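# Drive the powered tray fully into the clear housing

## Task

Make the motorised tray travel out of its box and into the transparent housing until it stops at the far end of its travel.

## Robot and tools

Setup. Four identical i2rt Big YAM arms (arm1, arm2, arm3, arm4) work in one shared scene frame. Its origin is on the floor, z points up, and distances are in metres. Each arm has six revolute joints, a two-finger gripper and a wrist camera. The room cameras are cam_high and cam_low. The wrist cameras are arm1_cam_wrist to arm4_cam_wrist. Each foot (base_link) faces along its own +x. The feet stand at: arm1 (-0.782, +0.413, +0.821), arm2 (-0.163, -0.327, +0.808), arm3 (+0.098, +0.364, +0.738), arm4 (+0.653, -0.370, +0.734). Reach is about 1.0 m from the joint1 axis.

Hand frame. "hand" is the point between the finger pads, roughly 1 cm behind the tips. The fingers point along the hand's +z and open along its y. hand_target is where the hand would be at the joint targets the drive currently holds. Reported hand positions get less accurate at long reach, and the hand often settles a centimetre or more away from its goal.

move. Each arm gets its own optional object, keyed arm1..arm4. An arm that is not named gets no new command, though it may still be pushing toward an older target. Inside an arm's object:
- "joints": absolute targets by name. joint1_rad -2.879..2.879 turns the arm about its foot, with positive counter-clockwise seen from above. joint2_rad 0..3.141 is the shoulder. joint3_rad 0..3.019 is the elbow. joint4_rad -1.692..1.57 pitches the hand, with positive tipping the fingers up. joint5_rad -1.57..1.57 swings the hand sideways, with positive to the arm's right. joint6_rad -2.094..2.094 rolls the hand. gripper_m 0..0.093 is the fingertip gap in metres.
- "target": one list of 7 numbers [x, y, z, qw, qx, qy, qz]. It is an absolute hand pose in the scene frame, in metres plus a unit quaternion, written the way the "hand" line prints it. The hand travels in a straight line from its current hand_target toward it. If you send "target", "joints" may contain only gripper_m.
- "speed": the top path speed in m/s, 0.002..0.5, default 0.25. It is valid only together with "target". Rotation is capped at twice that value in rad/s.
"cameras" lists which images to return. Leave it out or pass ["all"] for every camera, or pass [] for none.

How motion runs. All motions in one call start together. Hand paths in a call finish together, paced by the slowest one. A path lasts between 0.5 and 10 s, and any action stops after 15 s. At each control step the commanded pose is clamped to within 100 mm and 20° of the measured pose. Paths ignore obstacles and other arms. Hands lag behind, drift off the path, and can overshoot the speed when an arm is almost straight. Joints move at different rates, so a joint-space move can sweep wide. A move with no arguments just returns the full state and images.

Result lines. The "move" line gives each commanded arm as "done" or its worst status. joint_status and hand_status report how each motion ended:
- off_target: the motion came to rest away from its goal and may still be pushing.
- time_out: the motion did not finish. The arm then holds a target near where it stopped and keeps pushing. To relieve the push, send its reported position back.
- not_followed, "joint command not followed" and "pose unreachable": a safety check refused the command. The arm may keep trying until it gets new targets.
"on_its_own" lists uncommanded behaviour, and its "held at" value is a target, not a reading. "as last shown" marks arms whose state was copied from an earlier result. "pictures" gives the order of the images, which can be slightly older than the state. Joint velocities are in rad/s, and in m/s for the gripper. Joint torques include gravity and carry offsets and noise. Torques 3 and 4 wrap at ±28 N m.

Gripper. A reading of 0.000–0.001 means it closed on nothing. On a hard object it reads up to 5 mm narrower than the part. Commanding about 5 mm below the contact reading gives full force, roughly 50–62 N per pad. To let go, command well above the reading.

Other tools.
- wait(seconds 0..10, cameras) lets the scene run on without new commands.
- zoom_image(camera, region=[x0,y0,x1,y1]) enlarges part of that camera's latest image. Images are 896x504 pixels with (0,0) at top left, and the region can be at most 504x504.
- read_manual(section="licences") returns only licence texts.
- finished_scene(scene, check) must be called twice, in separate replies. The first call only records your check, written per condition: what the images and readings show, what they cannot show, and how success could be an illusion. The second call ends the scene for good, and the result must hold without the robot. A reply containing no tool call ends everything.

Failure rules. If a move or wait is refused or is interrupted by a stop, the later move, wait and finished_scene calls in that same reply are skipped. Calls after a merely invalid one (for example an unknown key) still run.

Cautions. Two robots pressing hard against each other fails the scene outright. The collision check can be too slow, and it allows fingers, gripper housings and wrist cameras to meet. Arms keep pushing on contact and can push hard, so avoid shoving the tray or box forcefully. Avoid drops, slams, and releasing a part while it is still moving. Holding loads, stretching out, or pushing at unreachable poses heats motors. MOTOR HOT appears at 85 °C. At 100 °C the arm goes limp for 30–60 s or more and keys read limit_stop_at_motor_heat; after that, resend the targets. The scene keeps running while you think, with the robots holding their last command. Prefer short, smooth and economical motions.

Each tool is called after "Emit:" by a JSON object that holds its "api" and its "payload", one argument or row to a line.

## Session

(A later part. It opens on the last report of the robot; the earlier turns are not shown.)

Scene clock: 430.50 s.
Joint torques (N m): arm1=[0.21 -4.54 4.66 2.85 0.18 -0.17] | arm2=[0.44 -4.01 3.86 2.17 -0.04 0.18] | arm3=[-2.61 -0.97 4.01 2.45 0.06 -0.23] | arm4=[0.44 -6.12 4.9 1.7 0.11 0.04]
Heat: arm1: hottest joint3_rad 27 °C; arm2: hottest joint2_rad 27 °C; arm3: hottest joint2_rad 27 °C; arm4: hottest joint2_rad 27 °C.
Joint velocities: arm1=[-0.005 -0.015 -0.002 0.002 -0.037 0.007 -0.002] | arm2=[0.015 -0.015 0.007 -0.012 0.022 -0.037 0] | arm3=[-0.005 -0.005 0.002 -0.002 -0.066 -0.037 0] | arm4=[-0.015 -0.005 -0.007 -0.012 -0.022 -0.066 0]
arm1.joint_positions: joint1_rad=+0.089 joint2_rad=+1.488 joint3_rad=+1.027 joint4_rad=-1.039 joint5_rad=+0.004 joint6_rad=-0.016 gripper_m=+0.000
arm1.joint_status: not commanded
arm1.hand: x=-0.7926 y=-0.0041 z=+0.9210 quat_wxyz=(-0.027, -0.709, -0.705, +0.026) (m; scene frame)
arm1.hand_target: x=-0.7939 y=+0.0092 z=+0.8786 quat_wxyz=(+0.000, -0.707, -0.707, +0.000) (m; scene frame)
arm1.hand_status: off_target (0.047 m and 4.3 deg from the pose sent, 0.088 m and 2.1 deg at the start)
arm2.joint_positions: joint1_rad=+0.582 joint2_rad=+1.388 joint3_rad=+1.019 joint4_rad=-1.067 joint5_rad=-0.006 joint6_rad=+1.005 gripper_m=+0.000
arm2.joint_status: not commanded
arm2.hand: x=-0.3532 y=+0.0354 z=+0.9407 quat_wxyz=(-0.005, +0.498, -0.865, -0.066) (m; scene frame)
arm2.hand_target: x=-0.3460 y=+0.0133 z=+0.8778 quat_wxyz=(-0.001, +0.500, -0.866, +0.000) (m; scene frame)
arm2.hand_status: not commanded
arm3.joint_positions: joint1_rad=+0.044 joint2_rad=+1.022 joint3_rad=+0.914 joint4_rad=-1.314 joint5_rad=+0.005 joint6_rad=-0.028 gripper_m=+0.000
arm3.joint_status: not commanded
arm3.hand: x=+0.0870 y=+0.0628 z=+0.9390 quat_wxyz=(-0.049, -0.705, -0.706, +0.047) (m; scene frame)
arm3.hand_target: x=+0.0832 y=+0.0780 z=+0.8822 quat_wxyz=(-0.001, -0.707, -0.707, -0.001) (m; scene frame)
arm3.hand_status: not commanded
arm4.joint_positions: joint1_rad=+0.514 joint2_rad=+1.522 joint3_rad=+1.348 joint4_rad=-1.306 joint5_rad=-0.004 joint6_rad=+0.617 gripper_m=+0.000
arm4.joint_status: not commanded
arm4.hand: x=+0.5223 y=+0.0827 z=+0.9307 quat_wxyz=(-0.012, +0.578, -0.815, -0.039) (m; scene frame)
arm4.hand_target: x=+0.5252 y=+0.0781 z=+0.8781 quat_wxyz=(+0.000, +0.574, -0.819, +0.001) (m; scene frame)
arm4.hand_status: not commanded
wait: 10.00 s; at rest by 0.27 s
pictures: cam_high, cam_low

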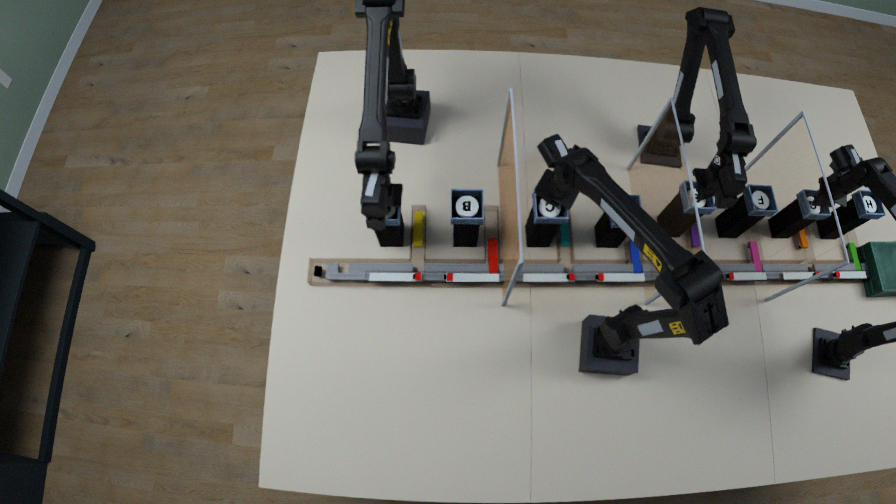

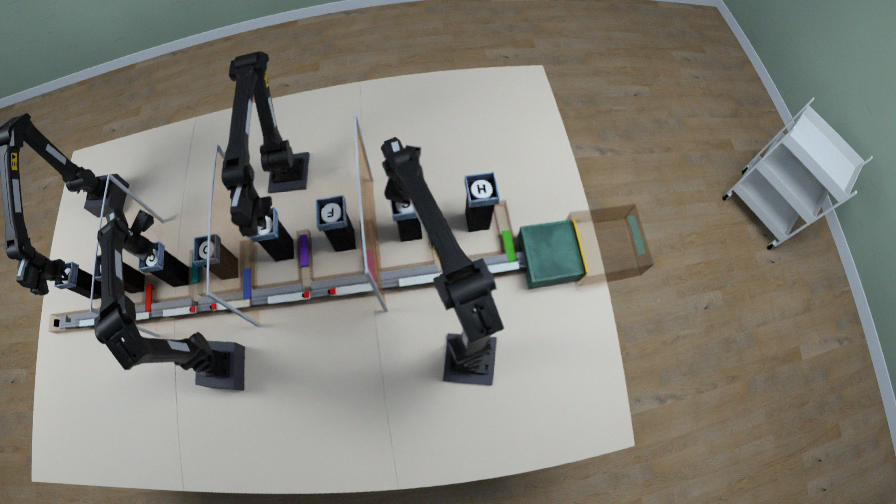

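Emit:
{"api": "move", "payload": {
  "arm1": {"target": [-0.794, 0.010, 1.03, 0, 0.7071, 0.7071, 0], "speed": 0.3},
  "arm4": {"target": [0.524, 0.083, 1.03, 0, -0.574, 0.819, 0], "speed": 0.3},
  "cameras": []
}}

Emit:
{"api": "move", "payload": {
  "arm1": {"target": [-0.572, 0.026, 1.03, 0, 0.7071, 0.7071, 0], "speed": 0.3},
  "arm4": {"target": [0.747, 0.077, 1.03, 0, -0.7071, 0.7071, 0], "speed": 0.3},
  "cameras": []
}}

Emit:
{"api": "move", "payload": {
  "arm1": {"target": [-0.572, 0.026, 0.875, 0, 0.7071, 0.7071, 0], "speed": 0.15},
  "arm4": {"target": [0.747, 0.077, 0.875, 0, -0.7071, 0.7071, 0], "speed": 0.15},
  "cameras": ["cam_high", "cam_low", "arm1_cam_wrist", "arm4_cam_wrist"]
}}

Scene clock: 432.30 s.
Joint torques (N m): arm1=[0.32 -8.18 11.52 0.47 0.16 -0.13] | arm2=[-0.09 -3.96 3.84 2.02 -0.06 0.15] | arm3=[-2.67 -0.91 3.97 2.48 0.07 -0.22] | arm4=[0.38 -11.63 16.05 -0.53 0.06 0.03]
Heat: arm1: hottest joint3_rad 27 °C; arm2: hottest joint2_rad 27 °C; arm3: hottest joint2_rad 27 °C; arm4: hottest joint2_rad 27 °C.
move: arm1 off_target; arm4 off_target
Joint velocities: arm1=[0.005 0.005 0.007 0.007 0.007 -0.022 -0.001] | arm2=[-0.005 -0.024 0.022 -0.002 0.007 0.022 0] | arm3=[-0.005 -0.015 -0.002 0.012 -0.022 -0.007 0] | arm4=[-0.024 -0.015 -0.012 -0.007 0.066 -0.051 -0.001]
arm1.joint_positions: joint1_rad=+0.089 joint2_rad=+1.401 joint3_rad=+1.202 joint4_rad=-1.404 joint5_rad=+0.004 joint6_rad=-0.016 gripper_m=+0.000
arm1.joint_status: not commanded
arm1.hand: x=-0.7927 y=+0.0226 z=+1.0167 quat_wxyz=(+0.009, -0.709, -0.705, -0.011) (m; scene frame)
arm1.hand_target: x=-0.7939 y=+0.0088 z=+1.0301 quat_wxyz=(-0.001, -0.708, -0.707, +0.000) (m; scene frame)
arm1.hand_status: off_target (0.018 m and 1.7 deg from the pose sent, 0.110 m and 4.3 deg at the start)
arm2, arm3: as last shown
arm4.joint_positions: joint1_rad=+0.514 joint2_rad=+1.545 joint3_rad=+1.583 joint4_rad=-1.645 joint5_rad=-0.003 joint6_rad=+0.617 gripper_m=+0.000
arm4.joint_status: not commanded
arm4.hand: x=+0.5270 y=+0.0670 z=+1.0095 quat_wxyz=(+0.009, +0.578, -0.816, +0.021) (m; scene frame)
arm4.hand_target: x=+0.5243 y=+0.0820 z=+1.0296 quat_wxyz=(+0.000, +0.574, -0.819, -0.001) (m; scene frame)
arm4.hand_status: off_target (0.026 m and 2.6 deg from the pose sent, 0.099 m and 4.8 deg at the start)
pictures: none
No camera images: "cameras" was empty.

Scene clock: 434.20 s.
Joint torques (N m): arm1=[0.21 -9.35 12.14 0.46 0.27 0] | arm2=[-0.21 -3.43 3.82 2.19 -0.04 0.17] | arm3=[-2.55 -0.91 3.99 2.47 0.06 -0.23] | arm4=[0.62 -12.86 13.07 -0.44 -0.17 -0.15]
Heat: arm1: hottest joint3_rad 28 °C; arm2: hottest joint2_rad 27 °C; arm3: hottest joint2_rad 27 °C; arm4: hottest joint2_rad 27 °C.
move: arm1 off_target; arm4 off_target
Joint velocities: arm1=[-0.024 -0.005 0.007 -0.002 -0.022 0.022 0] | arm2=[-0.005 -0.005 -0.007 0.022 -0.037 -0.037 0] | arm3=[-0.015 -0.005 -0.002 -0.002 0.037 0.007 0.001] | arm4=[0.005 -0.005 -0.007 0.012 0.007 0.022 0]
arm1.joint_positions: joint1_rad=+0.610 joint2_rad=+1.498 joint3_rad=+1.297 joint4_rad=-1.420 joint5_rad=+0.009 joint6_rad=+0.488 gripper_m=+0.000
arm1.joint_status: not commanded
arm1.hand: x=-0.5819 y=+0.0409 z=+1.0152 quat_wxyz=(+0.022, -0.703, -0.711, -0.004) (m; scene frame)
arm1.hand_target: x=-0.5750 y=+0.0250 z=+1.0296 quat_wxyz=(+0.006, -0.707, -0.707, +0.003) (m; scene frame)
arm1.hand_status: off_target (0.023 m and 2.6 deg from the pose sent, 0.221 m and 1.7 deg at the start)
arm2, arm3: as last shown
arm4.joint_positions: joint1_rad=+0.020 joint2_rad=+1.532 joint3_rad=+1.583 joint4_rad=-1.647 joint5_rad=+0.004 joint6_rad=-0.200 gripper_m=+0.000
arm4.joint_status: not commanded
arm4.hand: x=+0.7490 y=+0.0716 z=+1.0156 quat_wxyz=(+0.011, +0.702, -0.712, +0.013) (m; scene frame)
arm4.hand_target: x=+0.7491 y=+0.0770 z=+1.0300 quat_wxyz=(+0.000, +0.707, -0.707, +0.004) (m; scene frame)
arm4.hand_status: off_target (0.016 m and 2.1 deg from the pose sent, 0.221 m and 19.5 deg at the start)
pictures: none
No camera images: "cameras" was empty.

Scene clock: 435.97 s.
Joint torques (N m): arm1=[0.38 -4.89 4.49 2.78 -0.03 0.02] | arm2=[-0.09 -3.66 3.92 2.11 -0.05 0.18] | arm3=[-2.55 -1.03 4.01 2.48 0.07 -0.23] | arm4=[0.79 -2.9 3.64 1.95 -0.22 -0.14]
Heat: arm1: hottest joint3_rad 28 °C; arm2: hottest joint2_rad 27 °C; arm3: hottest joint2_rad 27 °C; arm4: hottest joint2_rad 27 °C.
move: arm1 off_target; arm4 off_target
Joint velocities: arm1=[-0.005 -0.005 -0.017 -0.002 -0.022 0.051 -0.001] | arm2=[0.005 -0.015 -0.007 -0.002 -0.022 0.022 0] | arm3=[0.005 -0.005 -0.012 -0.022 -0.037 0.007 0] | arm4=[-0.005 -0.024 -0.017 -0.007 0.125 -0.022 0]
arm1.joint_positions: joint1_rad=+0.610 joint2_rad=+1.546 joint3_rad=+1.118 joint4_rad=-1.056 joint5_rad=+0.009 joint6_rad=+0.489 gripper_m=+0.000
arm1.joint_status: not commanded
arm1.hand: x=-0.5692 y=+0.0183 z=+0.9310 quat_wxyz=(-0.044, -0.703, -0.710, +0.016) (m; scene frame)
arm1.hand_target: x=-0.5756 y=+0.0321 z=+0.8797 quat_wxyz=(+0.000, -0.707, -0.707, +0.000) (m; scene frame)
arm1.hand_status: off_target (0.057 m and 5.3 deg from the pose sent, 0.141 m and 2.6 deg at the start)
arm2, arm3: as last shown
arm4.joint_positions: joint1_rad=+0.020 joint2_rad=+1.453 joint3_rad=+1.316 joint4_rad=-1.308 joint5_rad=-0.002 joint6_rad=-0.200 gripper_m=+0.000
arm4.joint_status: not commanded
arm4.hand: x=+0.7490 y=+0.0749 z=+0.9489 quat_wxyz=(-0.051, +0.701, -0.711, -0.031) (m; scene frame)
arm4.hand_target: x=+0.7453 y=+0.0686 z=+0.8806 quat_wxyz=(+0.000, +0.707, -0.707, +0.000) (m; scene frame)
arm4.hand_status: off_target (0.074 m and 6.9 deg from the pose sent, 0.141 m and 2.1 deg at the start)
pictures: arm1_cam_wrist, arm4_cam_wrist, cam_high, cam_low
camera_calibration:
arm1_cam_wrist: T_world_to_cam=[[-0.998321, -0.0145989, -0.0560599, -0.515246], [-0.0425185, 0.84192, 0.537925, -0.538809], [0.0393448, 0.539405, -0.841127, 0.916544], [0, 0, 0, 1]] pos_world=[-0.573351, -0.0482769, 1.03188]
arm4_cam_wrist: T_world_to_cam=[[0.999189, -0.0138714, 0.0377911, -0.784697], [-0.0307497, -0.868863, 0.494097, -0.376295], [0.0259814, -0.494858, -0.868585, 0.966402], [0, 0, 0, 1]] pos_world=[0.747381, 0.140398, 1.05498]

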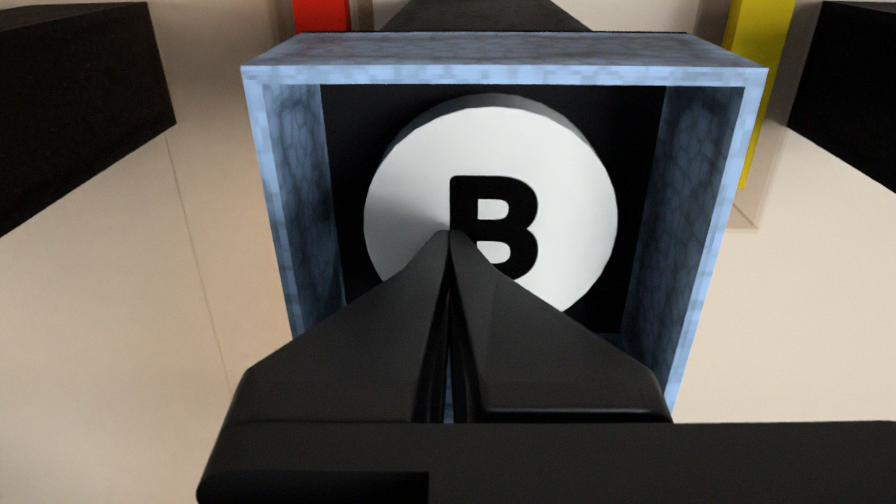

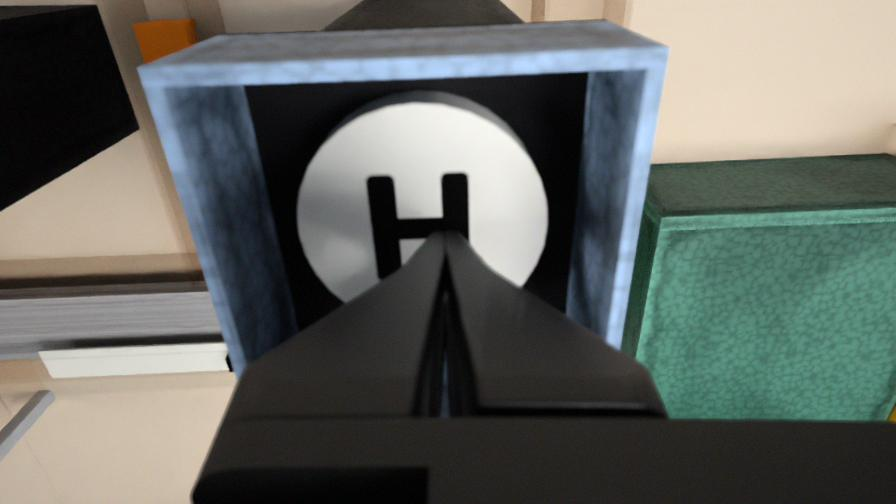

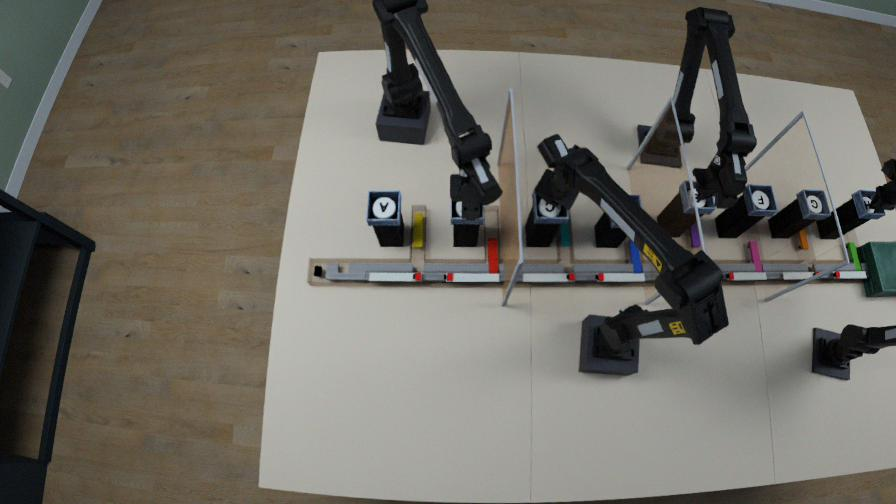

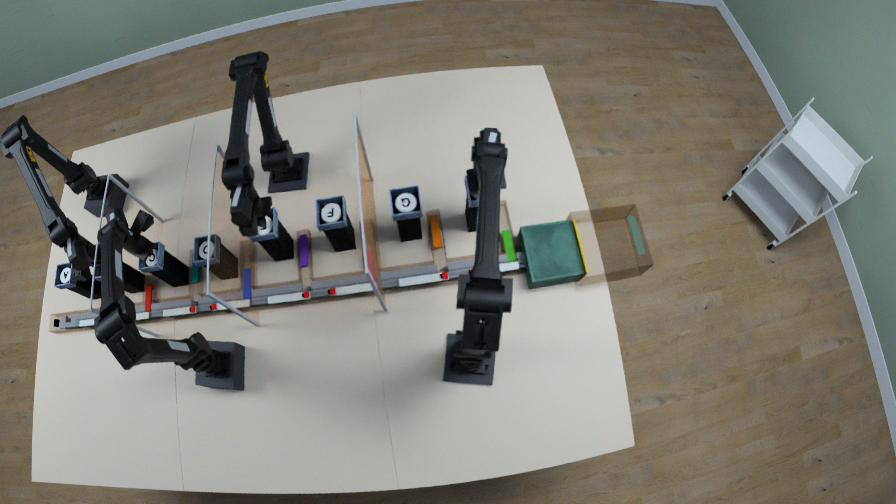

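Emit:
{"api": "wait", "payload": {
  "seconds": 9,
  "cameras": ["cam_high"]
}}

Scene clock: 445.83 s.
Joint torques (N m): arm1=[0.44 -4.66 4.52 2.77 -0.04 0] | arm2=[0.32 -3.78 3.92 2.14 -0.04 0.19] | arm3=[-2.73 -0.91 4.03 2.48 0.06 -0.21] | arm4=[0.79 -2.9 3.67 1.96 -0.21 -0.15]
Heat: arm1: hottest joint3_rad 28 °C; arm2: hottest joint2_rad 27 °C; arm3: hottest joint2_rad 27 °C; arm4: hottest joint2_rad 27 °C.
Joint velocities: arm1=[-0.005 -0.005 0.007 0.007 0.081 0.007 -0.001] | arm2=[0.005 -0.015 -0.002 -0.007 -0.007 -0.051 0] | arm3=[-0.005 -0.005 -0.022 -0.017 0.022 0.081 -0.001] | arm4=[-0.005 -0.024 -0.012 -0.002 -0.022 0.066 0.001]
arm1.joint_positions: joint1_rad=+0.610 joint2_rad=+1.546 joint3_rad=+1.118 joint4_rad=-1.056 joint5_rad=+0.009 joint6_rad=+0.489 gripper_m=+0.000
arm1.joint_status: not commanded
arm1.hand: x=-0.5692 y=+0.0183 z=+0.9310 quat_wxyz=(-0.044, -0.703, -0.710, +0.016) (m; scene frame)
arm1.hand_target: x=-0.5757 y=+0.0322 z=+0.8797 quat_wxyz=(+0.000, -0.707, -0.707, +0.000) (m; scene frame)
arm1.hand_status: off_target (0.057 m and 5.3 deg from the pose sent, 0.141 m and 2.6 deg at the start)
arm2.joint_positions: joint1_rad=+0.582 joint2_rad=+1.388 joint3_rad=+1.019 joint4_rad=-1.067 joint5_rad=-0.006 joint6_rad=+1.005 gripper_m=+0.000
arm2.joint_status: not commanded
arm2.hand: x=-0.3532 y=+0.0354 z=+0.9407 quat_wxyz=(-0.005, +0.498, -0.865, -0.066) (m; scene frame)
arm2.hand_target: x=-0.3460 y=+0.0133 z=+0.8778 quat_wxyz=(-0.001, +0.500, -0.866, +0.000) (m; scene frame)
arm2.hand_status: not commanded
arm3.joint_positions: joint1_rad=+0.044 joint2_rad=+1.022 joint3_rad=+0.914 joint4_rad=-1.314 joint5_rad=+0.005 joint6_rad=-0.028 gripper_m=+0.000
arm3.joint_status: not commanded
arm3.hand: x=+0.0870 y=+0.0628 z=+0.9390 quat_wxyz=(-0.049, -0.705, -0.706, +0.047) (m; scene frame)
arm3.hand_target: x=+0.0832 y=+0.0780 z=+0.8822 quat_wxyz=(-0.001, -0.707, -0.707, -0.001) (m; scene frame)
arm3.hand_status: not commanded
arm4.joint_positions: joint1_rad=+0.020 joint2_rad=+1.453 joint3_rad=+1.316 joint4_rad=-1.307 joint5_rad=-0.002 joint6_rad=-0.200 gripper_m=+0.000
arm4.joint_status: not commanded
arm4.hand: x=+0.7490 y=+0.0750 z=+0.9489 quat_wxyz=(-0.051, +0.701, -0.711, -0.031) (m; scene frame)
arm4.hand_target: x=+0.7454 y=+0.0687 z=+0.8806 quat_wxyz=(+0.000, +0.707, -0.707, +0.000) (m; scene frame)
arm4.hand_status: off_target (0.074 m and 6.9 deg from the pose sent, 0.141 m and 2.1 deg at the start)
wait: 9.00 s; at rest from the start
pictures: cam_high

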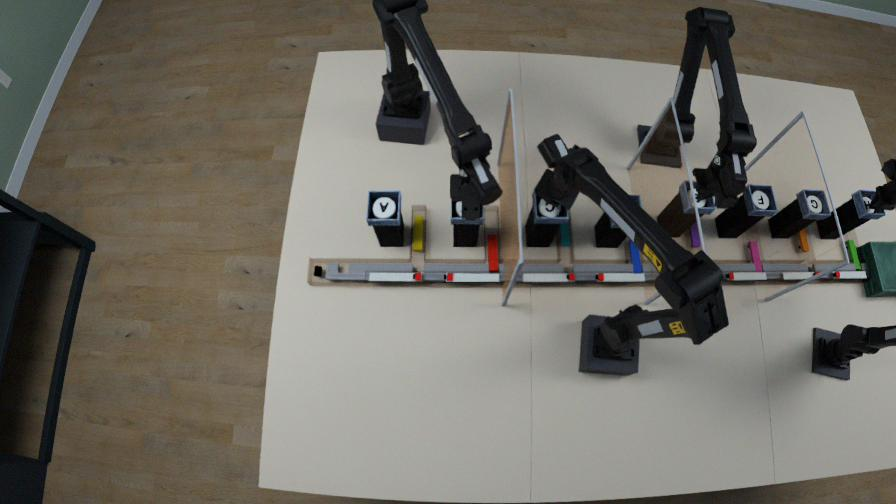

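Emit:
{"api": "zoom_image", "payload": {
  "camera": "cam_high",
  "region": [370, 200, 450, 290]
}}

Emit:
{"api": "zoom_image", "payload": {
  "camera": "cam_high",
  "region": [450, 200, 530, 290]
}}

Emit:
{"api": "zoom_image", "payload": {
  "camera": "cam_high",
  "region": [790, 200, 870, 290]
}}

Scaled by 5.600 from the camera's 896x504 image, which has a finer 1280x720 frame.

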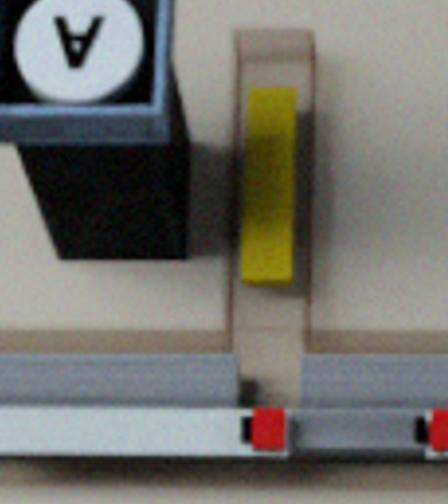

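Scaled by 5.600 from the camera's 896x504 image, which has a finer 1280x720 frame.

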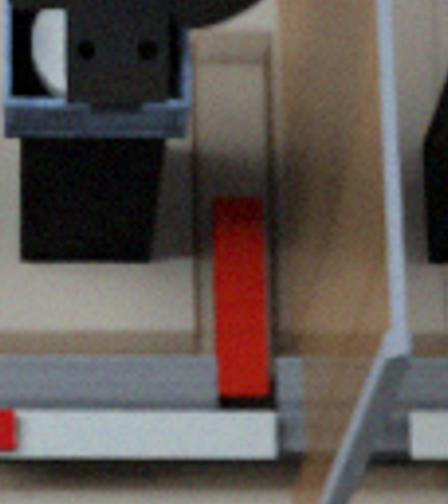

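Scaled by 5.600 from the camera's 896x504 image, which has a finer 1280x720 frame.

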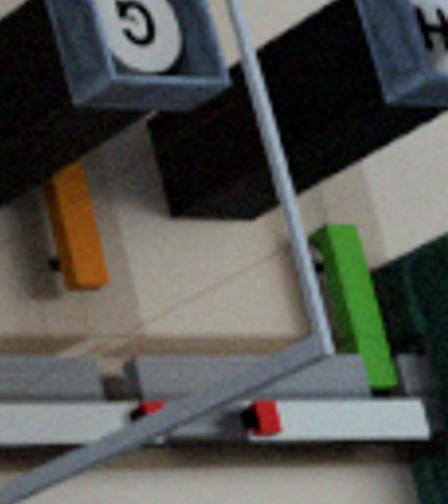

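Emit:
{"api": "wait", "payload": {
  "seconds": 6.3,
  "cameras": []
}}

Emit:
{"api": "move", "payload": {
  "arm2": {"target": [-0.351, 0.021, 1.03, 0, -0.5, 0.866, 0], "speed": 0.25},
  "arm3": {"target": [0.082, 0.067, 1.03, 0, 0.7071, 0.7071, 0], "speed": 0.25},
  "cameras": []
}}

Emit:
{"api": "move", "payload": {
  "arm2": {"target": [-0.128, 0.029, 1.03, 0, -0.7071, 0.7071, 0], "speed": 0.3},
  "arm3": {"target": [0.300, 0.064, 1.03, 0, 0.7071, 0.7071, 0], "speed": 0.3},
  "cameras": []
}}

Emit:
{"api": "move", "payload": {
  "arm2": {"target": [-0.128, 0.029, 0.875, 0, -0.7071, 0.7071, 0], "speed": 0.15},
  "arm3": {"target": [0.300, 0.064, 0.875, 0, 0.7071, 0.7071, 0], "speed": 0.15},
  "cameras": ["cam_high", "cam_low"]
}}

Scene clock: 452.57 s.
Joint torques (N m): arm1=[0.32 -4.72 4.48 2.77 -0.04 0.02] | arm2=[0.21 -3.66 3.77 1.99 -0.05 0.15] | arm3=[-2.73 -0.97 4 2.47 0.06 -0.22] | arm4=[0.79 -2.96 3.66 1.95 -0.22 -0.14]
Heat: arm1: hottest joint3_rad 28 °C; arm2: hottest joint2_rad 27 °C; arm3: hottest joint2_rad 27 °C; arm4: hottest joint2_rad 27 °C.
Joint velocities: arm1=[-0.005 -0.015 -0.002 -0.017 0.037 0.022 0.001] | arm2=[-0.005 -0.015 0.012 -0.007 -0.081 0.022 0] | arm3=[-0.005 -0.015 -0.007 -0.002 0.081 -0.007 0.001] | arm4=[-0.015 -0.005 -0.027 -0.012 -0.066 0.037 -0.001]
arm1.joint_positions: joint1_rad=+0.610 joint2_rad=+1.546 joint3_rad=+1.118 joint4_rad=-1.056 joint5_rad=+0.009 joint6_rad=+0.489 gripper_m=+0.000
arm1.joint_status: not commanded
arm1.hand: x=-0.5692 y=+0.0183 z=+0.9310 quat_wxyz=(-0.044, -0.703, -0.710, +0.016) (m; scene frame)
arm1.hand_target: x=-0.5757 y=+0.0322 z=+0.8797 quat_wxyz=(+0.000, -0.707, -0.707, +0.000) (m; scene frame)
arm1.hand_status: off_target (0.057 m and 5.3 deg from the pose sent, 0.141 m and 2.6 deg at the start)
arm2.joint_positions: joint1_rad=+0.582 joint2_rad=+1.388 joint3_rad=+1.019 joint4_rad=-1.067 joint5_rad=-0.006 joint6_rad=+1.005 gripper_m=+0.000
arm2.joint_status: not commanded
arm2.hand: x=-0.3532 y=+0.0354 z=+0.9407 quat_wxyz=(-0.005, +0.498, -0.865, -0.066) (m; scene frame)
arm2.hand_target: x=-0.3460 y=+0.0133 z=+0.8778 quat_wxyz=(-0.001, +0.500, -0.866, +0.000) (m; scene frame)
arm2.hand_status: not commanded
arm3.joint_positions: joint1_rad=+0.044 joint2_rad=+1.022 joint3_rad=+0.914 joint4_rad=-1.314 joint5_rad=+0.005 joint6_rad=-0.028 gripper_m=+0.000
arm3.joint_status: not commanded
arm3.hand: x=+0.0870 y=+0.0628 z=+0.9390 quat_wxyz=(-0.049, -0.705, -0.706, +0.047) (m; scene frame)
arm3.hand_target: x=+0.0832 y=+0.0780 z=+0.8822 quat_wxyz=(-0.001, -0.707, -0.707, -0.001) (m; scene frame)
arm3.hand_status: not commanded
arm4.joint_positions: joint1_rad=+0.020 joint2_rad=+1.453 joint3_rad=+1.316 joint4_rad=-1.307 joint5_rad=-0.002 joint6_rad=-0.200 gripper_m=+0.000
arm4.joint_status: not commanded
arm4.hand: x=+0.7490 y=+0.0750 z=+0.9489 quat_wxyz=(-0.051, +0.701, -0.711, -0.031) (m; scene frame)
arm4.hand_target: x=+0.7454 y=+0.0687 z=+0.8806 quat_wxyz=(+0.000, +0.707, -0.707, +0.000) (m; scene frame)
arm4.hand_status: off_target (0.074 m and 6.9 deg from the pose sent, 0.141 m and 2.1 deg at the start)
wait: 6.30 s; at rest from the start
pictures: none
No camera images: "cameras" was empty.

Scene clock: 454.13 s.
Joint torques (N m): arm1=[0.56 -4.78 4.46 2.77 -0.04 0.02] | arm2=[0.09 -12.86 13.55 -0.5 -0.14 0.17] | arm3=[-2.32 -7.41 15.21 0.2 0.05 -0.19] | arm4=[0.79 -2.9 3.66 1.94 -0.22 -0.14]
Heat: arm1: hottest joint3_rad 28 °C; arm2: hottest joint2_rad 27 °C; arm3: hottest joint2_rad 27 °C; arm4: hottest joint2_rad 27 °C.
move: arm2 off_target; arm3 off_target
Joint velocities: arm1=[-0.015 -0.015 -0.017 -0.012 0.022 -0.022 -0.001] | arm2=[0.015 -0.015 -0.007 0.002 -0.051 0.007 0.001] | arm3=[-0.015 0.005 -0.017 -0.002 -0.051 0.022 0] | arm4=[-0.015 0.005 0.012 -0.022 -0.051 -0.066 0]
arm1.joint_positions: joint1_rad=+0.610 joint2_rad=+1.546 joint3_rad=+1.118 joint4_rad=-1.056 joint5_rad=+0.009 joint6_rad=+0.489 gripper_m=+0.000
arm1.joint_status: not commanded
arm1.hand: x=-0.5692 y=+0.0183 z=+0.9310 quat_wxyz=(-0.044, -0.703, -0.710, +0.016) (m; scene frame)
arm1.hand_target: x=-0.5757 y=+0.0322 z=+0.8797 quat_wxyz=(+0.000, -0.707, -0.707, +0.000) (m; scene frame)
arm1.hand_status: not commanded
arm2.joint_positions: joint1_rad=+0.582 joint2_rad=+1.379 joint3_rad=+1.216 joint4_rad=-1.436 joint5_rad=-0.006 joint6_rad=+1.006 gripper_m=+0.000
arm2.joint_status: not commanded
arm2.hand: x=-0.3433 y=+0.0148 z=+1.0141 quat_wxyz=(-0.001, +0.498, -0.867, +0.016) (m; scene frame)
arm2.hand_target: x=-0.3513 y=+0.0212 z=+1.0303 quat_wxyz=(+0.000, +0.500, -0.866, +0.000) (m; scene frame)
arm2.hand_status: off_target (0.019 m and 1.8 deg from the pose sent, 0.091 m and 7.6 deg at the start)
arm3.joint_positions: joint1_rad=+0.044 joint2_rad=+1.082 joint3_rad=+1.171 joint4_rad=-1.660 joint5_rad=+0.007 joint6_rad=-0.028 gripper_m=+0.000
arm3.joint_status: not commanded
arm3.hand: x=+0.0859 y=+0.0756 z=+1.0193 quat_wxyz=(+0.004, -0.706, -0.708, -0.006) (m; scene frame)
arm3.hand_target: x=+0.0820 y=+0.0659 z=+1.0304 quat_wxyz=(+0.000, -0.707, -0.707, +0.000) (m; scene frame)
arm3.hand_status: off_target (0.014 m and 0.8 deg from the pose sent, 0.091 m and 7.8 deg at the start)
arm4.joint_positions: joint1_rad=+0.020 joint2_rad=+1.453 joint3_rad=+1.316 joint4_rad=-1.307 joint5_rad=-0.002 joint6_rad=-0.200 gripper_m=+0.000
arm4.joint_status: not commanded
arm4.hand: x=+0.7490 y=+0.0750 z=+0.9489 quat_wxyz=(-0.051, +0.701, -0.711, -0.031) (m; scene frame)
arm4.hand_target: x=+0.7454 y=+0.0687 z=+0.8806 quat_wxyz=(+0.000, +0.707, -0.707, +0.000) (m; scene frame)
arm4.hand_status: not commanded
pictures: none
No camera images: "cameras" was empty.

Scene clock: 456.20 s.
Joint torques (N m): arm1=[0.5 -4.66 4.45 2.77 -0.03 0.01] | arm2=[-1.32 -10.93 11.02 -0.34 -0.25 -0.02] | arm3=[-0.21 -10.05 15.57 0.54 0.11 -0.03] | arm4=[0.79 -2.9 3.67 1.95 -0.21 -0.14]
Heat: arm1: hottest joint3_rad 28 °C; arm2: hottest joint2_rad 27 °C; arm3: hottest joint2_rad 27 °C; arm4: hottest joint2_rad 27 °C.
move: arm2 done; arm3 off_target
Joint velocities: arm1=[-0.015 0.005 -0.007 0.002 0.037 -0.022 0] | arm2=[0.015 0.005 -0.012 -0.007 -0.066 0.007 0.001] | arm3=[0.005 -0.005 -0.012 0.017 -0.007 -0.037 0] | arm4=[-0.005 0.005 -0.007 0.002 -0.037 0.022 0.001]
arm1.joint_positions: joint1_rad=+0.610 joint2_rad=+1.546 joint3_rad=+1.118 joint4_rad=-1.056 joint5_rad=+0.009 joint6_rad=+0.490 gripper_m=+0.000
arm1.joint_status: not commanded
arm1.hand: x=-0.5692 y=+0.0183 z=+0.9310 quat_wxyz=(-0.044, -0.703, -0.710, +0.016) (m; scene frame)
arm1.hand_target: x=-0.5757 y=+0.0322 z=+0.8797 quat_wxyz=(+0.000, -0.707, -0.707, +0.000) (m; scene frame)
arm1.hand_status: not commanded
arm2.joint_positions: joint1_rad=+0.008 joint2_rad=+1.279 joint3_rad=+1.151 joint4_rad=-1.447 joint5_rad=-0.012 joint6_rad=-0.100 gripper_m=+0.000
arm2.joint_status: not commanded
arm2.hand: x=-0.1327 y=+0.0264 z=+1.0269 quat_wxyz=(+0.001, +0.709, -0.705, -0.001) (m; scene frame)
arm2.hand_target: x=-0.1283 y=+0.0260 z=+1.0301 quat_wxyz=(+0.004, +0.707, -0.707, -0.001) (m; scene frame)
arm2.hand_status: done (0.006 m and 0.3 deg from the pose sent, 0.216 m and 30.3 deg at the start)
arm3.joint_positions: joint1_rad=+0.674 joint2_rad=+1.256 joint3_rad=+1.300 joint4_rad=-1.641 joint5_rad=+0.029 joint6_rad=+0.604 gripper_m=+0.000
arm3.joint_status: not commanded
arm3.hand: x=+0.2862 y=+0.0738 z=+1.0189 quat_wxyz=(+0.017, -0.707, -0.707, +0.003) (m; scene frame)
arm3.hand_target: x=+0.2975 y=+0.0632 z=+1.0294 quat_wxyz=(+0.003, -0.707, -0.707, +0.007) (m; scene frame)
arm3.hand_status: off_target (0.020 m and 2.0 deg from the pose sent, 0.215 m and 0.8 deg at the start)
arm4: as last shown
pictures: none
No camera images: "cameras" was empty.

Scene clock: 457.93 s.
Joint torques (N m): arm1=[0.44 -4.6 4.45 2.8 -0.04 0.01] | arm2=[-1.26 -4.66 5.59 2.1 0.04 0.09] | arm3=[-1.03 -3.9 5.27 2.76 -0.17 -0.11] | arm4=[0.79 -2.84 3.66 1.95 -0.22 -0.14]
Heat: arm1: hottest joint3_rad 28 °C; arm2: hottest joint2_rad 27 °C; arm3: hottest joint2_rad 27 °C; arm4: hottest joint2_rad 27 °C.
move: arm2 off_target; arm3 off_target
Joint velocities: arm1=[0.005 0.005 0.007 0.012 -0.066 -0.066 0] | arm2=[0.005 -0.005 -0.012 -0.007 0.022 -0.007 0] | arm3=[0.015 0.005 -0.002 0.002 -0.022 0.007 -0.001] | arm4=[-0.005 0.024 -0.007 0.007 0.066 -0.037 0.001]
arm1, arm4: as last shown
arm2.joint_positions: joint1_rad=+0.008 joint2_rad=+1.333 joint3_rad=+0.907 joint4_rad=-1.068 joint5_rad=-0.012 joint6_rad=-0.100 gripper_m=+0.000
arm2.joint_status: not commanded
arm2.hand: x=-0.1308 y=+0.0364 z=+0.9201 quat_wxyz=(-0.030, +0.709, -0.704, -0.027) (m; scene frame)
arm2.hand_target: x=-0.1288 y=+0.0236 z=+0.8790 quat_wxyz=(+0.000, +0.707, -0.707, +0.000) (m; scene frame)
arm2.hand_status: off_target (0.046 m and 4.6 deg from the pose sent, 0.152 m and 0.3 deg at the start)
arm3.joint_positions: joint1_rad=+0.674 joint2_rad=+1.216 joint3_rad=+1.047 joint4_rad=-1.280 joint5_rad=+0.021 joint6_rad=+0.604 gripper_m=+0.000
arm3.joint_status: not commanded
arm3.hand: x=+0.2973 y=+0.0625 z=+0.9374 quat_wxyz=(-0.057, -0.706, -0.705, +0.013) (m; scene frame)
arm3.hand_target: x=+0.2940 y=+0.0720 z=+0.8806 quat_wxyz=(+0.000, -0.707, -0.707, +0.000) (m; scene frame)
arm3.hand_status: off_target (0.062 m and 6.7 deg from the pose sent, 0.145 m and 2.0 deg at the start)
pictures: cam_high, cam_low

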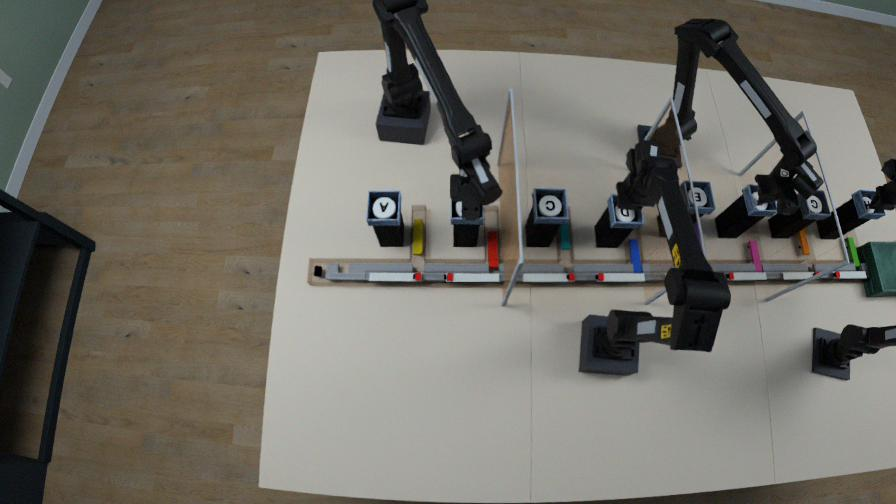

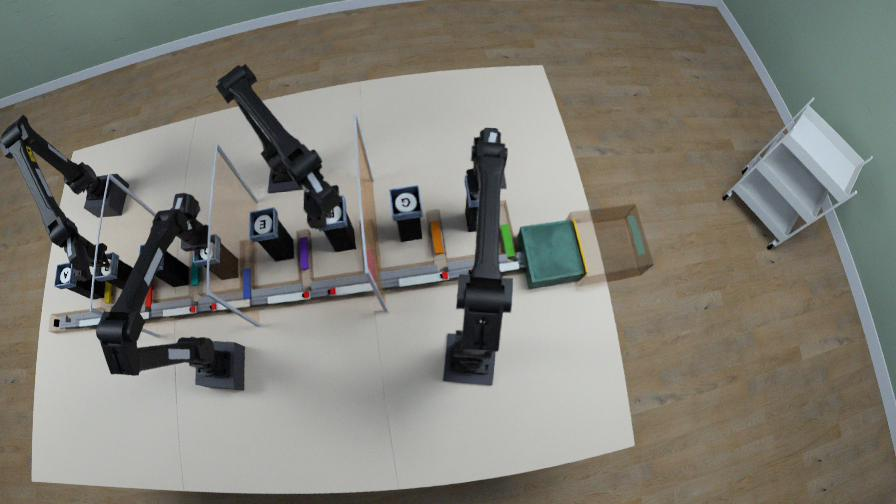

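Emit:
{"api": "wait", "payload": {
  "seconds": 4,
  "cameras": ["cam_high", "cam_low"]
}}

Emit:
{"api": "zoom_image", "payload": {
  "camera": "cam_high",
  "region": [590, 200, 670, 290]
}}

Emit:
{"api": "zoom_image", "payload": {
  "camera": "cam_high",
  "region": [720, 200, 800, 290]
}}

Emit:
{"api": "zoom_image", "payload": {
  "camera": "cam_high",
  "region": [450, 200, 530, 290]
}}

Emit:
{"api": "zoom_image", "payload": {
  "camera": "cam_high",
  "region": [790, 200, 870, 290]
}}

Scene clock: 462.17 s.
Joint torques (N m): arm1=[0.38 -4.84 4.46 2.77 -0.04 0.01] | arm2=[-0.62 -4.31 5.64 2.21 0.05 0.1] | arm3=[-1.08 -3.9 5.33 2.63 -0.17 -0.1] | arm4=[0.79 -2.9 3.66 1.95 -0.21 -0.14]
Heat: arm1: hottest joint3_rad 28 °C; arm2: hottest joint2_rad 27 °C; arm3: hottest joint2_rad 27 °C; arm4: hottest joint2_rad 27 °C.
Joint velocities: arm1=[-0.015 -0.005 -0.002 0.007 -0.007 0.007 0] | arm2=[0.015 -0.005 0.012 -0.002 -0.007 -0.007 0] | arm3=[-0.005 0.005 0.002 0.002 0.051 0.007 0] | arm4=[-0.015 -0.005 -0.002 -0.012 -0.037 0.007 0]
arm1.joint_positions: joint1_rad=+0.610 joint2_rad=+1.546 joint3_rad=+1.118 joint4_rad=-1.056 joint5_rad=+0.009 joint6_rad=+0.490 gripper_m=+0.000
arm1.joint_status: not commanded
arm1.hand: x=-0.5692 y=+0.0183 z=+0.9310 quat_wxyz=(-0.044, -0.703, -0.710, +0.016) (m; scene frame)
arm1.hand_target: x=-0.5757 y=+0.0322 z=+0.8797 quat_wxyz=(+0.000, -0.707, -0.707, +0.000) (m; scene frame)
arm1.hand_status: not commanded
arm2.joint_positions: joint1_rad=+0.008 joint2_rad=+1.333 joint3_rad=+0.907 joint4_rad=-1.068 joint5_rad=-0.012 joint6_rad=-0.100 gripper_m=+0.000
arm2.joint_status: not commanded
arm2.hand: x=-0.1308 y=+0.0364 z=+0.9201 quat_wxyz=(-0.030, +0.709, -0.704, -0.027) (m; scene frame)
arm2.hand_target: x=-0.1288 y=+0.0236 z=+0.8790 quat_wxyz=(+0.000, +0.707, -0.707, +0.000) (m; scene frame)
arm2.hand_status: off_target (0.046 m and 4.6 deg from the pose sent, 0.152 m and 0.3 deg at the start)
arm3.joint_positions: joint1_rad=+0.674 joint2_rad=+1.216 joint3_rad=+1.047 joint4_rad=-1.280 joint5_rad=+0.021 joint6_rad=+0.604 gripper_m=+0.000
arm3.joint_status: not commanded
arm3.hand: x=+0.2972 y=+0.0625 z=+0.9374 quat_wxyz=(-0.057, -0.706, -0.705, +0.013) (m; scene frame)
arm3.hand_target: x=+0.2940 y=+0.0721 z=+0.8806 quat_wxyz=(+0.000, -0.707, -0.707, +0.000) (m; scene frame)
arm3.hand_status: off_target (0.062 m and 6.7 deg from the pose sent, 0.145 m and 2.0 deg at the start)
arm4.joint_positions: joint1_rad=+0.020 joint2_rad=+1.453 joint3_rad=+1.316 joint4_rad=-1.307 joint5_rad=-0.002 joint6_rad=-0.200 gripper_m=+0.000
arm4.joint_status: not commanded
arm4.hand: x=+0.7490 y=+0.0750 z=+0.9489 quat_wxyz=(-0.051, +0.701, -0.711, -0.031) (m; scene frame)
arm4.hand_target: x=+0.7454 y=+0.0687 z=+0.8806 quat_wxyz=(+0.000, +0.707, -0.707, +0.000) (m; scene frame)
arm4.hand_status: not commanded
wait: 4.00 s; at rest by 0.03 s
pictures: cam_high, cam_low

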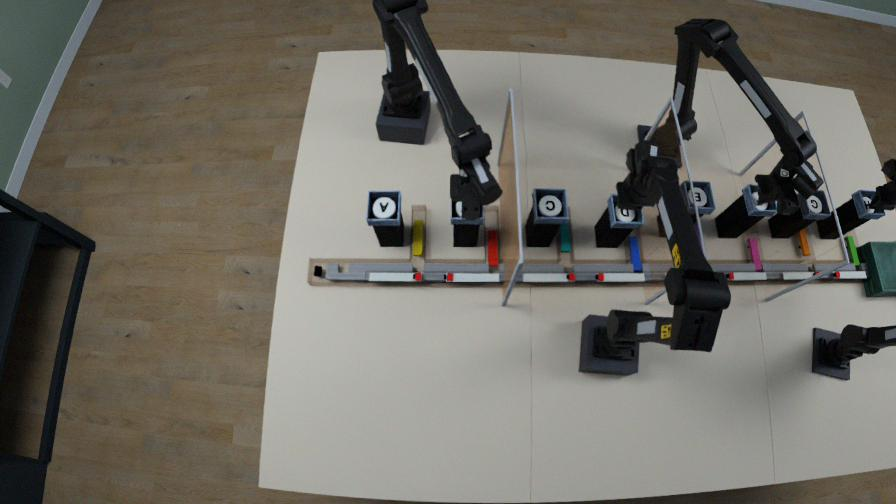

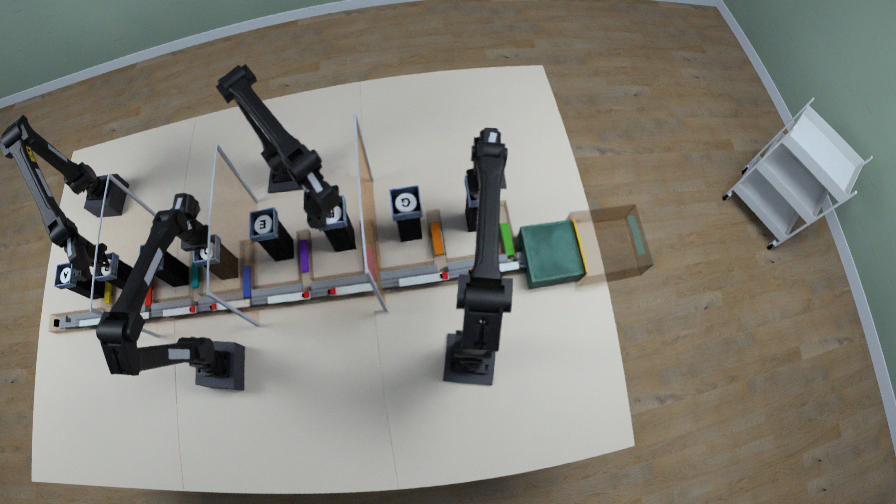

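Scaled by 5.600 from the camera's 896x504 image, which has a finer 1280x720 frame.

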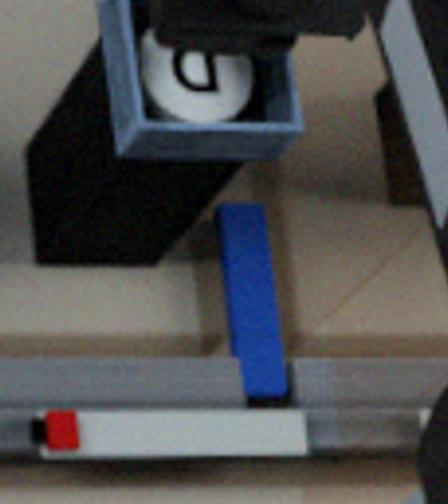

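Scaled by 5.600 from the camera's 896x504 image, which has a finer 1280x720 frame.

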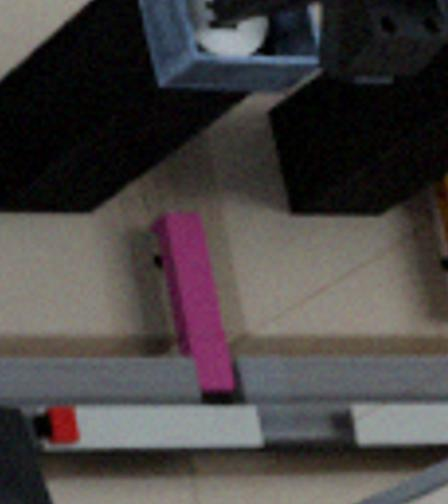

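Scaled by 5.600 from the camera's 896x504 image, which has a finer 1280x720 frame.

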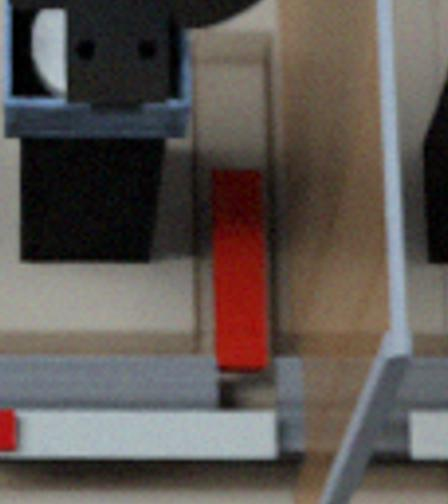

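Scaled by 5.600 from the camera's 896x504 image, which has a finer 1280x720 frame.

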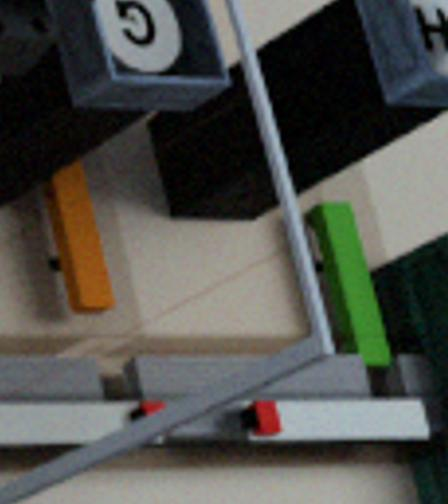

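Emit:
{"api": "wait", "payload": {
  "seconds": 9,
  "cameras": ["cam_high", "cam_low"]
}}

Emit:
{"api": "wait", "payload": {
  "seconds": 3,
  "cameras": ["cam_high", "cam_low"]
}}

Scene clock: 471.30 s.
Joint torques (N m): arm1=[0.5 -4.72 4.44 2.77 -0.02 0.01] | arm2=[-0.79 -4.72 5.61 2.17 0.04 0.06] | arm3=[-1.14 -3.96 5.27 2.62 -0.16 -0.11] | arm4=[0.79 -2.9 3.66 1.95 -0.21 -0.14]
Heat: arm1: hottest joint3_rad 28 °C; arm2: hottest joint2_rad 27 °C; arm3: hottest joint2_rad 27 °C; arm4: hottest joint2_rad 27 °C.
Joint velocities: arm1=[-0.005 -0.005 -0.002 0.002 0.066 -0.066 0] | arm2=[-0.005 -0.005 -0.002 -0.007 0.007 -0.051 0] | arm3=[-0.005 -0.005 -0.002 -0.012 0.037 0.022 -0.001] | arm4=[-0.005 0.005 0.002 -0.002 0.022 0.007 0]
arm1.joint_positions: joint1_rad=+0.610 joint2_rad=+1.546 joint3_rad=+1.118 joint4_rad=-1.056 joint5_rad=+0.009 joint6_rad=+0.490 gripper_m=+0.000
arm1.joint_status: not commanded
arm1.hand: x=-0.5692 y=+0.0183 z=+0.9310 quat_wxyz=(-0.044, -0.703, -0.710, +0.016) (m; scene frame)
arm1.hand_target: x=-0.5757 y=+0.0322 z=+0.8797 quat_wxyz=(+0.000, -0.707, -0.707, +0.000) (m; scene frame)
arm1.hand_status: not commanded
arm2.joint_positions: joint1_rad=+0.008 joint2_rad=+1.333 joint3_rad=+0.907 joint4_rad=-1.068 joint5_rad=-0.012 joint6_rad=-0.100 gripper_m=+0.000
arm2.joint_status: not commanded
arm2.hand: x=-0.1308 y=+0.0364 z=+0.9201 quat_wxyz=(-0.030, +0.709, -0.704, -0.027) (m; scene frame)
arm2.hand_target: x=-0.1288 y=+0.0236 z=+0.8790 quat_wxyz=(+0.000, +0.707, -0.707, +0.000) (m; scene frame)
arm2.hand_status: off_target (0.046 m and 4.6 deg from the pose sent, 0.152 m and 0.3 deg at the start)
arm3.joint_positions: joint1_rad=+0.674 joint2_rad=+1.216 joint3_rad=+1.047 joint4_rad=-1.280 joint5_rad=+0.021 joint6_rad=+0.604 gripper_m=+0.000
arm3.joint_status: not commanded
arm3.hand: x=+0.2972 y=+0.0625 z=+0.9374 quat_wxyz=(-0.057, -0.706, -0.705, +0.013) (m; scene frame)
arm3.hand_target: x=+0.2940 y=+0.0721 z=+0.8806 quat_wxyz=(+0.000, -0.707, -0.707, +0.000) (m; scene frame)
arm3.hand_status: off_target (0.062 m and 6.7 deg from the pose sent, 0.145 m and 2.0 deg at the start)
arm4.joint_positions: joint1_rad=+0.020 joint2_rad=+1.453 joint3_rad=+1.316 joint4_rad=-1.307 joint5_rad=-0.002 joint6_rad=-0.200 gripper_m=+0.000
arm4.joint_status: not commanded
arm4.hand: x=+0.7490 y=+0.0750 z=+0.9489 quat_wxyz=(-0.051, +0.701, -0.711, -0.031) (m; scene frame)
arm4.hand_target: x=+0.7454 y=+0.0687 z=+0.8806 quat_wxyz=(+0.000, +0.707, -0.707, +0.000) (m; scene frame)
arm4.hand_status: not commanded
wait: 9.00 s; at rest by 0.13 s
pictures: cam_high, cam_low

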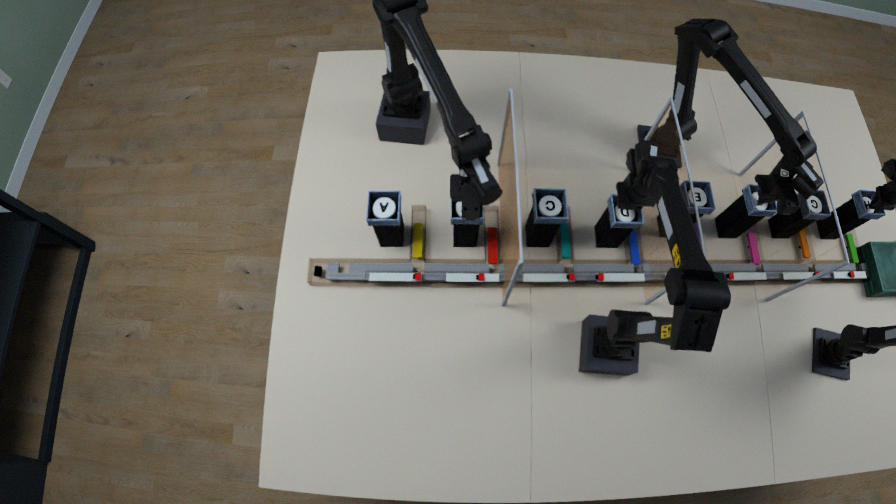

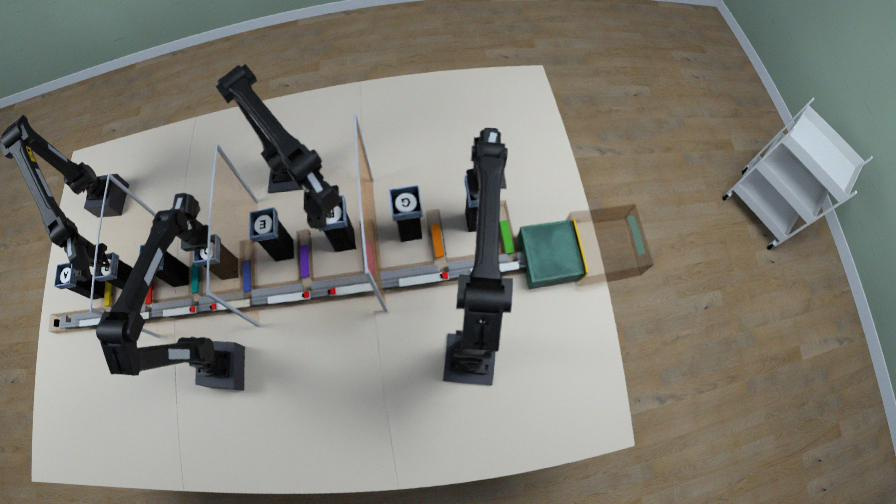

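Scene clock: 474.30 s.
Joint torques (N m): arm1=[0.38 -4.78 4.46 2.78 -0.03 0] | arm2=[-0.79 -4.37 5.65 2.13 0.05 0.09] | arm3=[-1.08 -3.9 5.29 2.62 -0.17 -0.11] | arm4=[0.79 -2.9 3.66 1.96 -0.21 -0.14]
Heat: arm1: hottest joint3_rad 28 °C; arm2: hottest joint2_rad 27 °C; arm3: hottest joint2_rad 27 °C; arm4: hottest joint2_rad 27 °C.
Joint velocities: arm1=[-0.005 -0.005 -0.007 0.007 -0.007 0.037 -0.001] | arm2=[-0.015 -0.015 0.002 -0.002 -0.037 -0.007 0] | arm3=[0.005 0.005 -0.022 -0.007 -0.007 0.022 0] | arm4=[-0.005 0.015 -0.002 0.002 -0.022 0.022 -0.001]
arm1.joint_positions: joint1_rad=+0.610 joint2_rad=+1.546 joint3_rad=+1.118 joint4_rad=-1.056 joint5_rad=+0.009 joint6_rad=+0.490 gripper_m=+0.000
arm1.joint_status: not commanded
arm1.hand: x=-0.5692 y=+0.0183 z=+0.9310 quat_wxyz=(-0.044, -0.703, -0.710, +0.016) (m; scene frame)
arm1.hand_target: x=-0.5757 y=+0.0322 z=+0.8797 quat_wxyz=(+0.000, -0.707, -0.707, +0.000) (m; scene frame)
arm1.hand_status: not commanded
arm2.joint_positions: joint1_rad=+0.008 joint2_rad=+1.333 joint3_rad=+0.907 joint4_rad=-1.068 joint5_rad=-0.012 joint6_rad=-0.100 gripper_m=+0.000
arm2.joint_status: not commanded
arm2.hand: x=-0.1308 y=+0.0364 z=+0.9201 quat_wxyz=(-0.030, +0.709, -0.704, -0.027) (m; scene frame)
arm2.hand_target: x=-0.1288 y=+0.0236 z=+0.8790 quat_wxyz=(+0.000, +0.707, -0.707, +0.000) (m; scene frame)
arm2.hand_status: off_target (0.046 m and 4.6 deg from the pose sent, 0.152 m and 0.3 deg at the start)
arm3.joint_positions: joint1_rad=+0.674 joint2_rad=+1.216 joint3_rad=+1.047 joint4_rad=-1.280 joint5_rad=+0.021 joint6_rad=+0.604 gripper_m=+0.000
arm3.joint_status: not commanded
arm3.hand: x=+0.2972 y=+0.0625 z=+0.9374 quat_wxyz=(-0.057, -0.706, -0.705, +0.013) (m; scene frame)
arm3.hand_target: x=+0.2940 y=+0.0721 z=+0.8806 quat_wxyz=(+0.000, -0.707, -0.707, +0.000) (m; scene frame)
arm3.hand_status: off_target (0.062 m and 6.7 deg from the pose sent, 0.145 m and 2.0 deg at the start)
arm4.joint_positions: joint1_rad=+0.020 joint2_rad=+1.453 joint3_rad=+1.316 joint4_rad=-1.307 joint5_rad=-0.002 joint6_rad=-0.200 gripper_m=+0.000
arm4.joint_status: not commanded
arm4.hand: x=+0.7490 y=+0.0750 z=+0.9489 quat_wxyz=(-0.051, +0.701, -0.711, -0.031) (m; scene frame)
arm4.hand_target: x=+0.7454 y=+0.0687 z=+0.8806 quat_wxyz=(+0.000, +0.707, -0.707, +0.000) (m; scene frame)
arm4.hand_status: not commanded
wait: 3.00 s; at rest by 0.27 s
pictures: cam_high, cam_low

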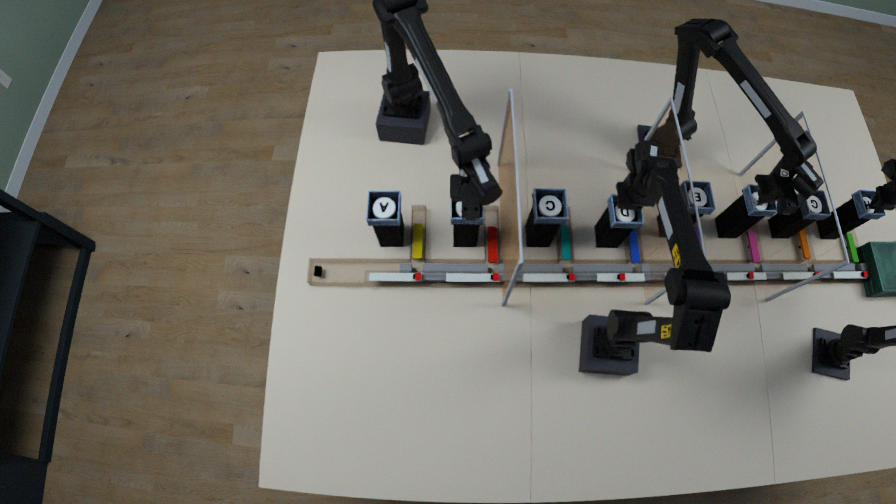

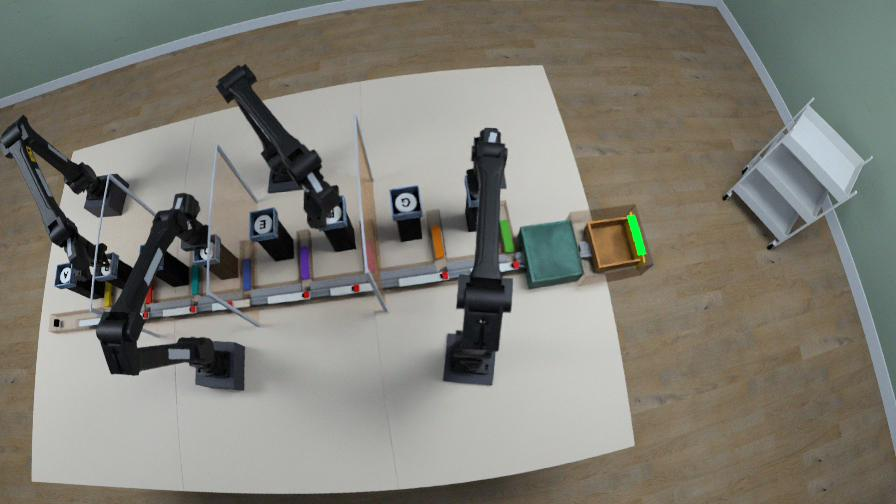

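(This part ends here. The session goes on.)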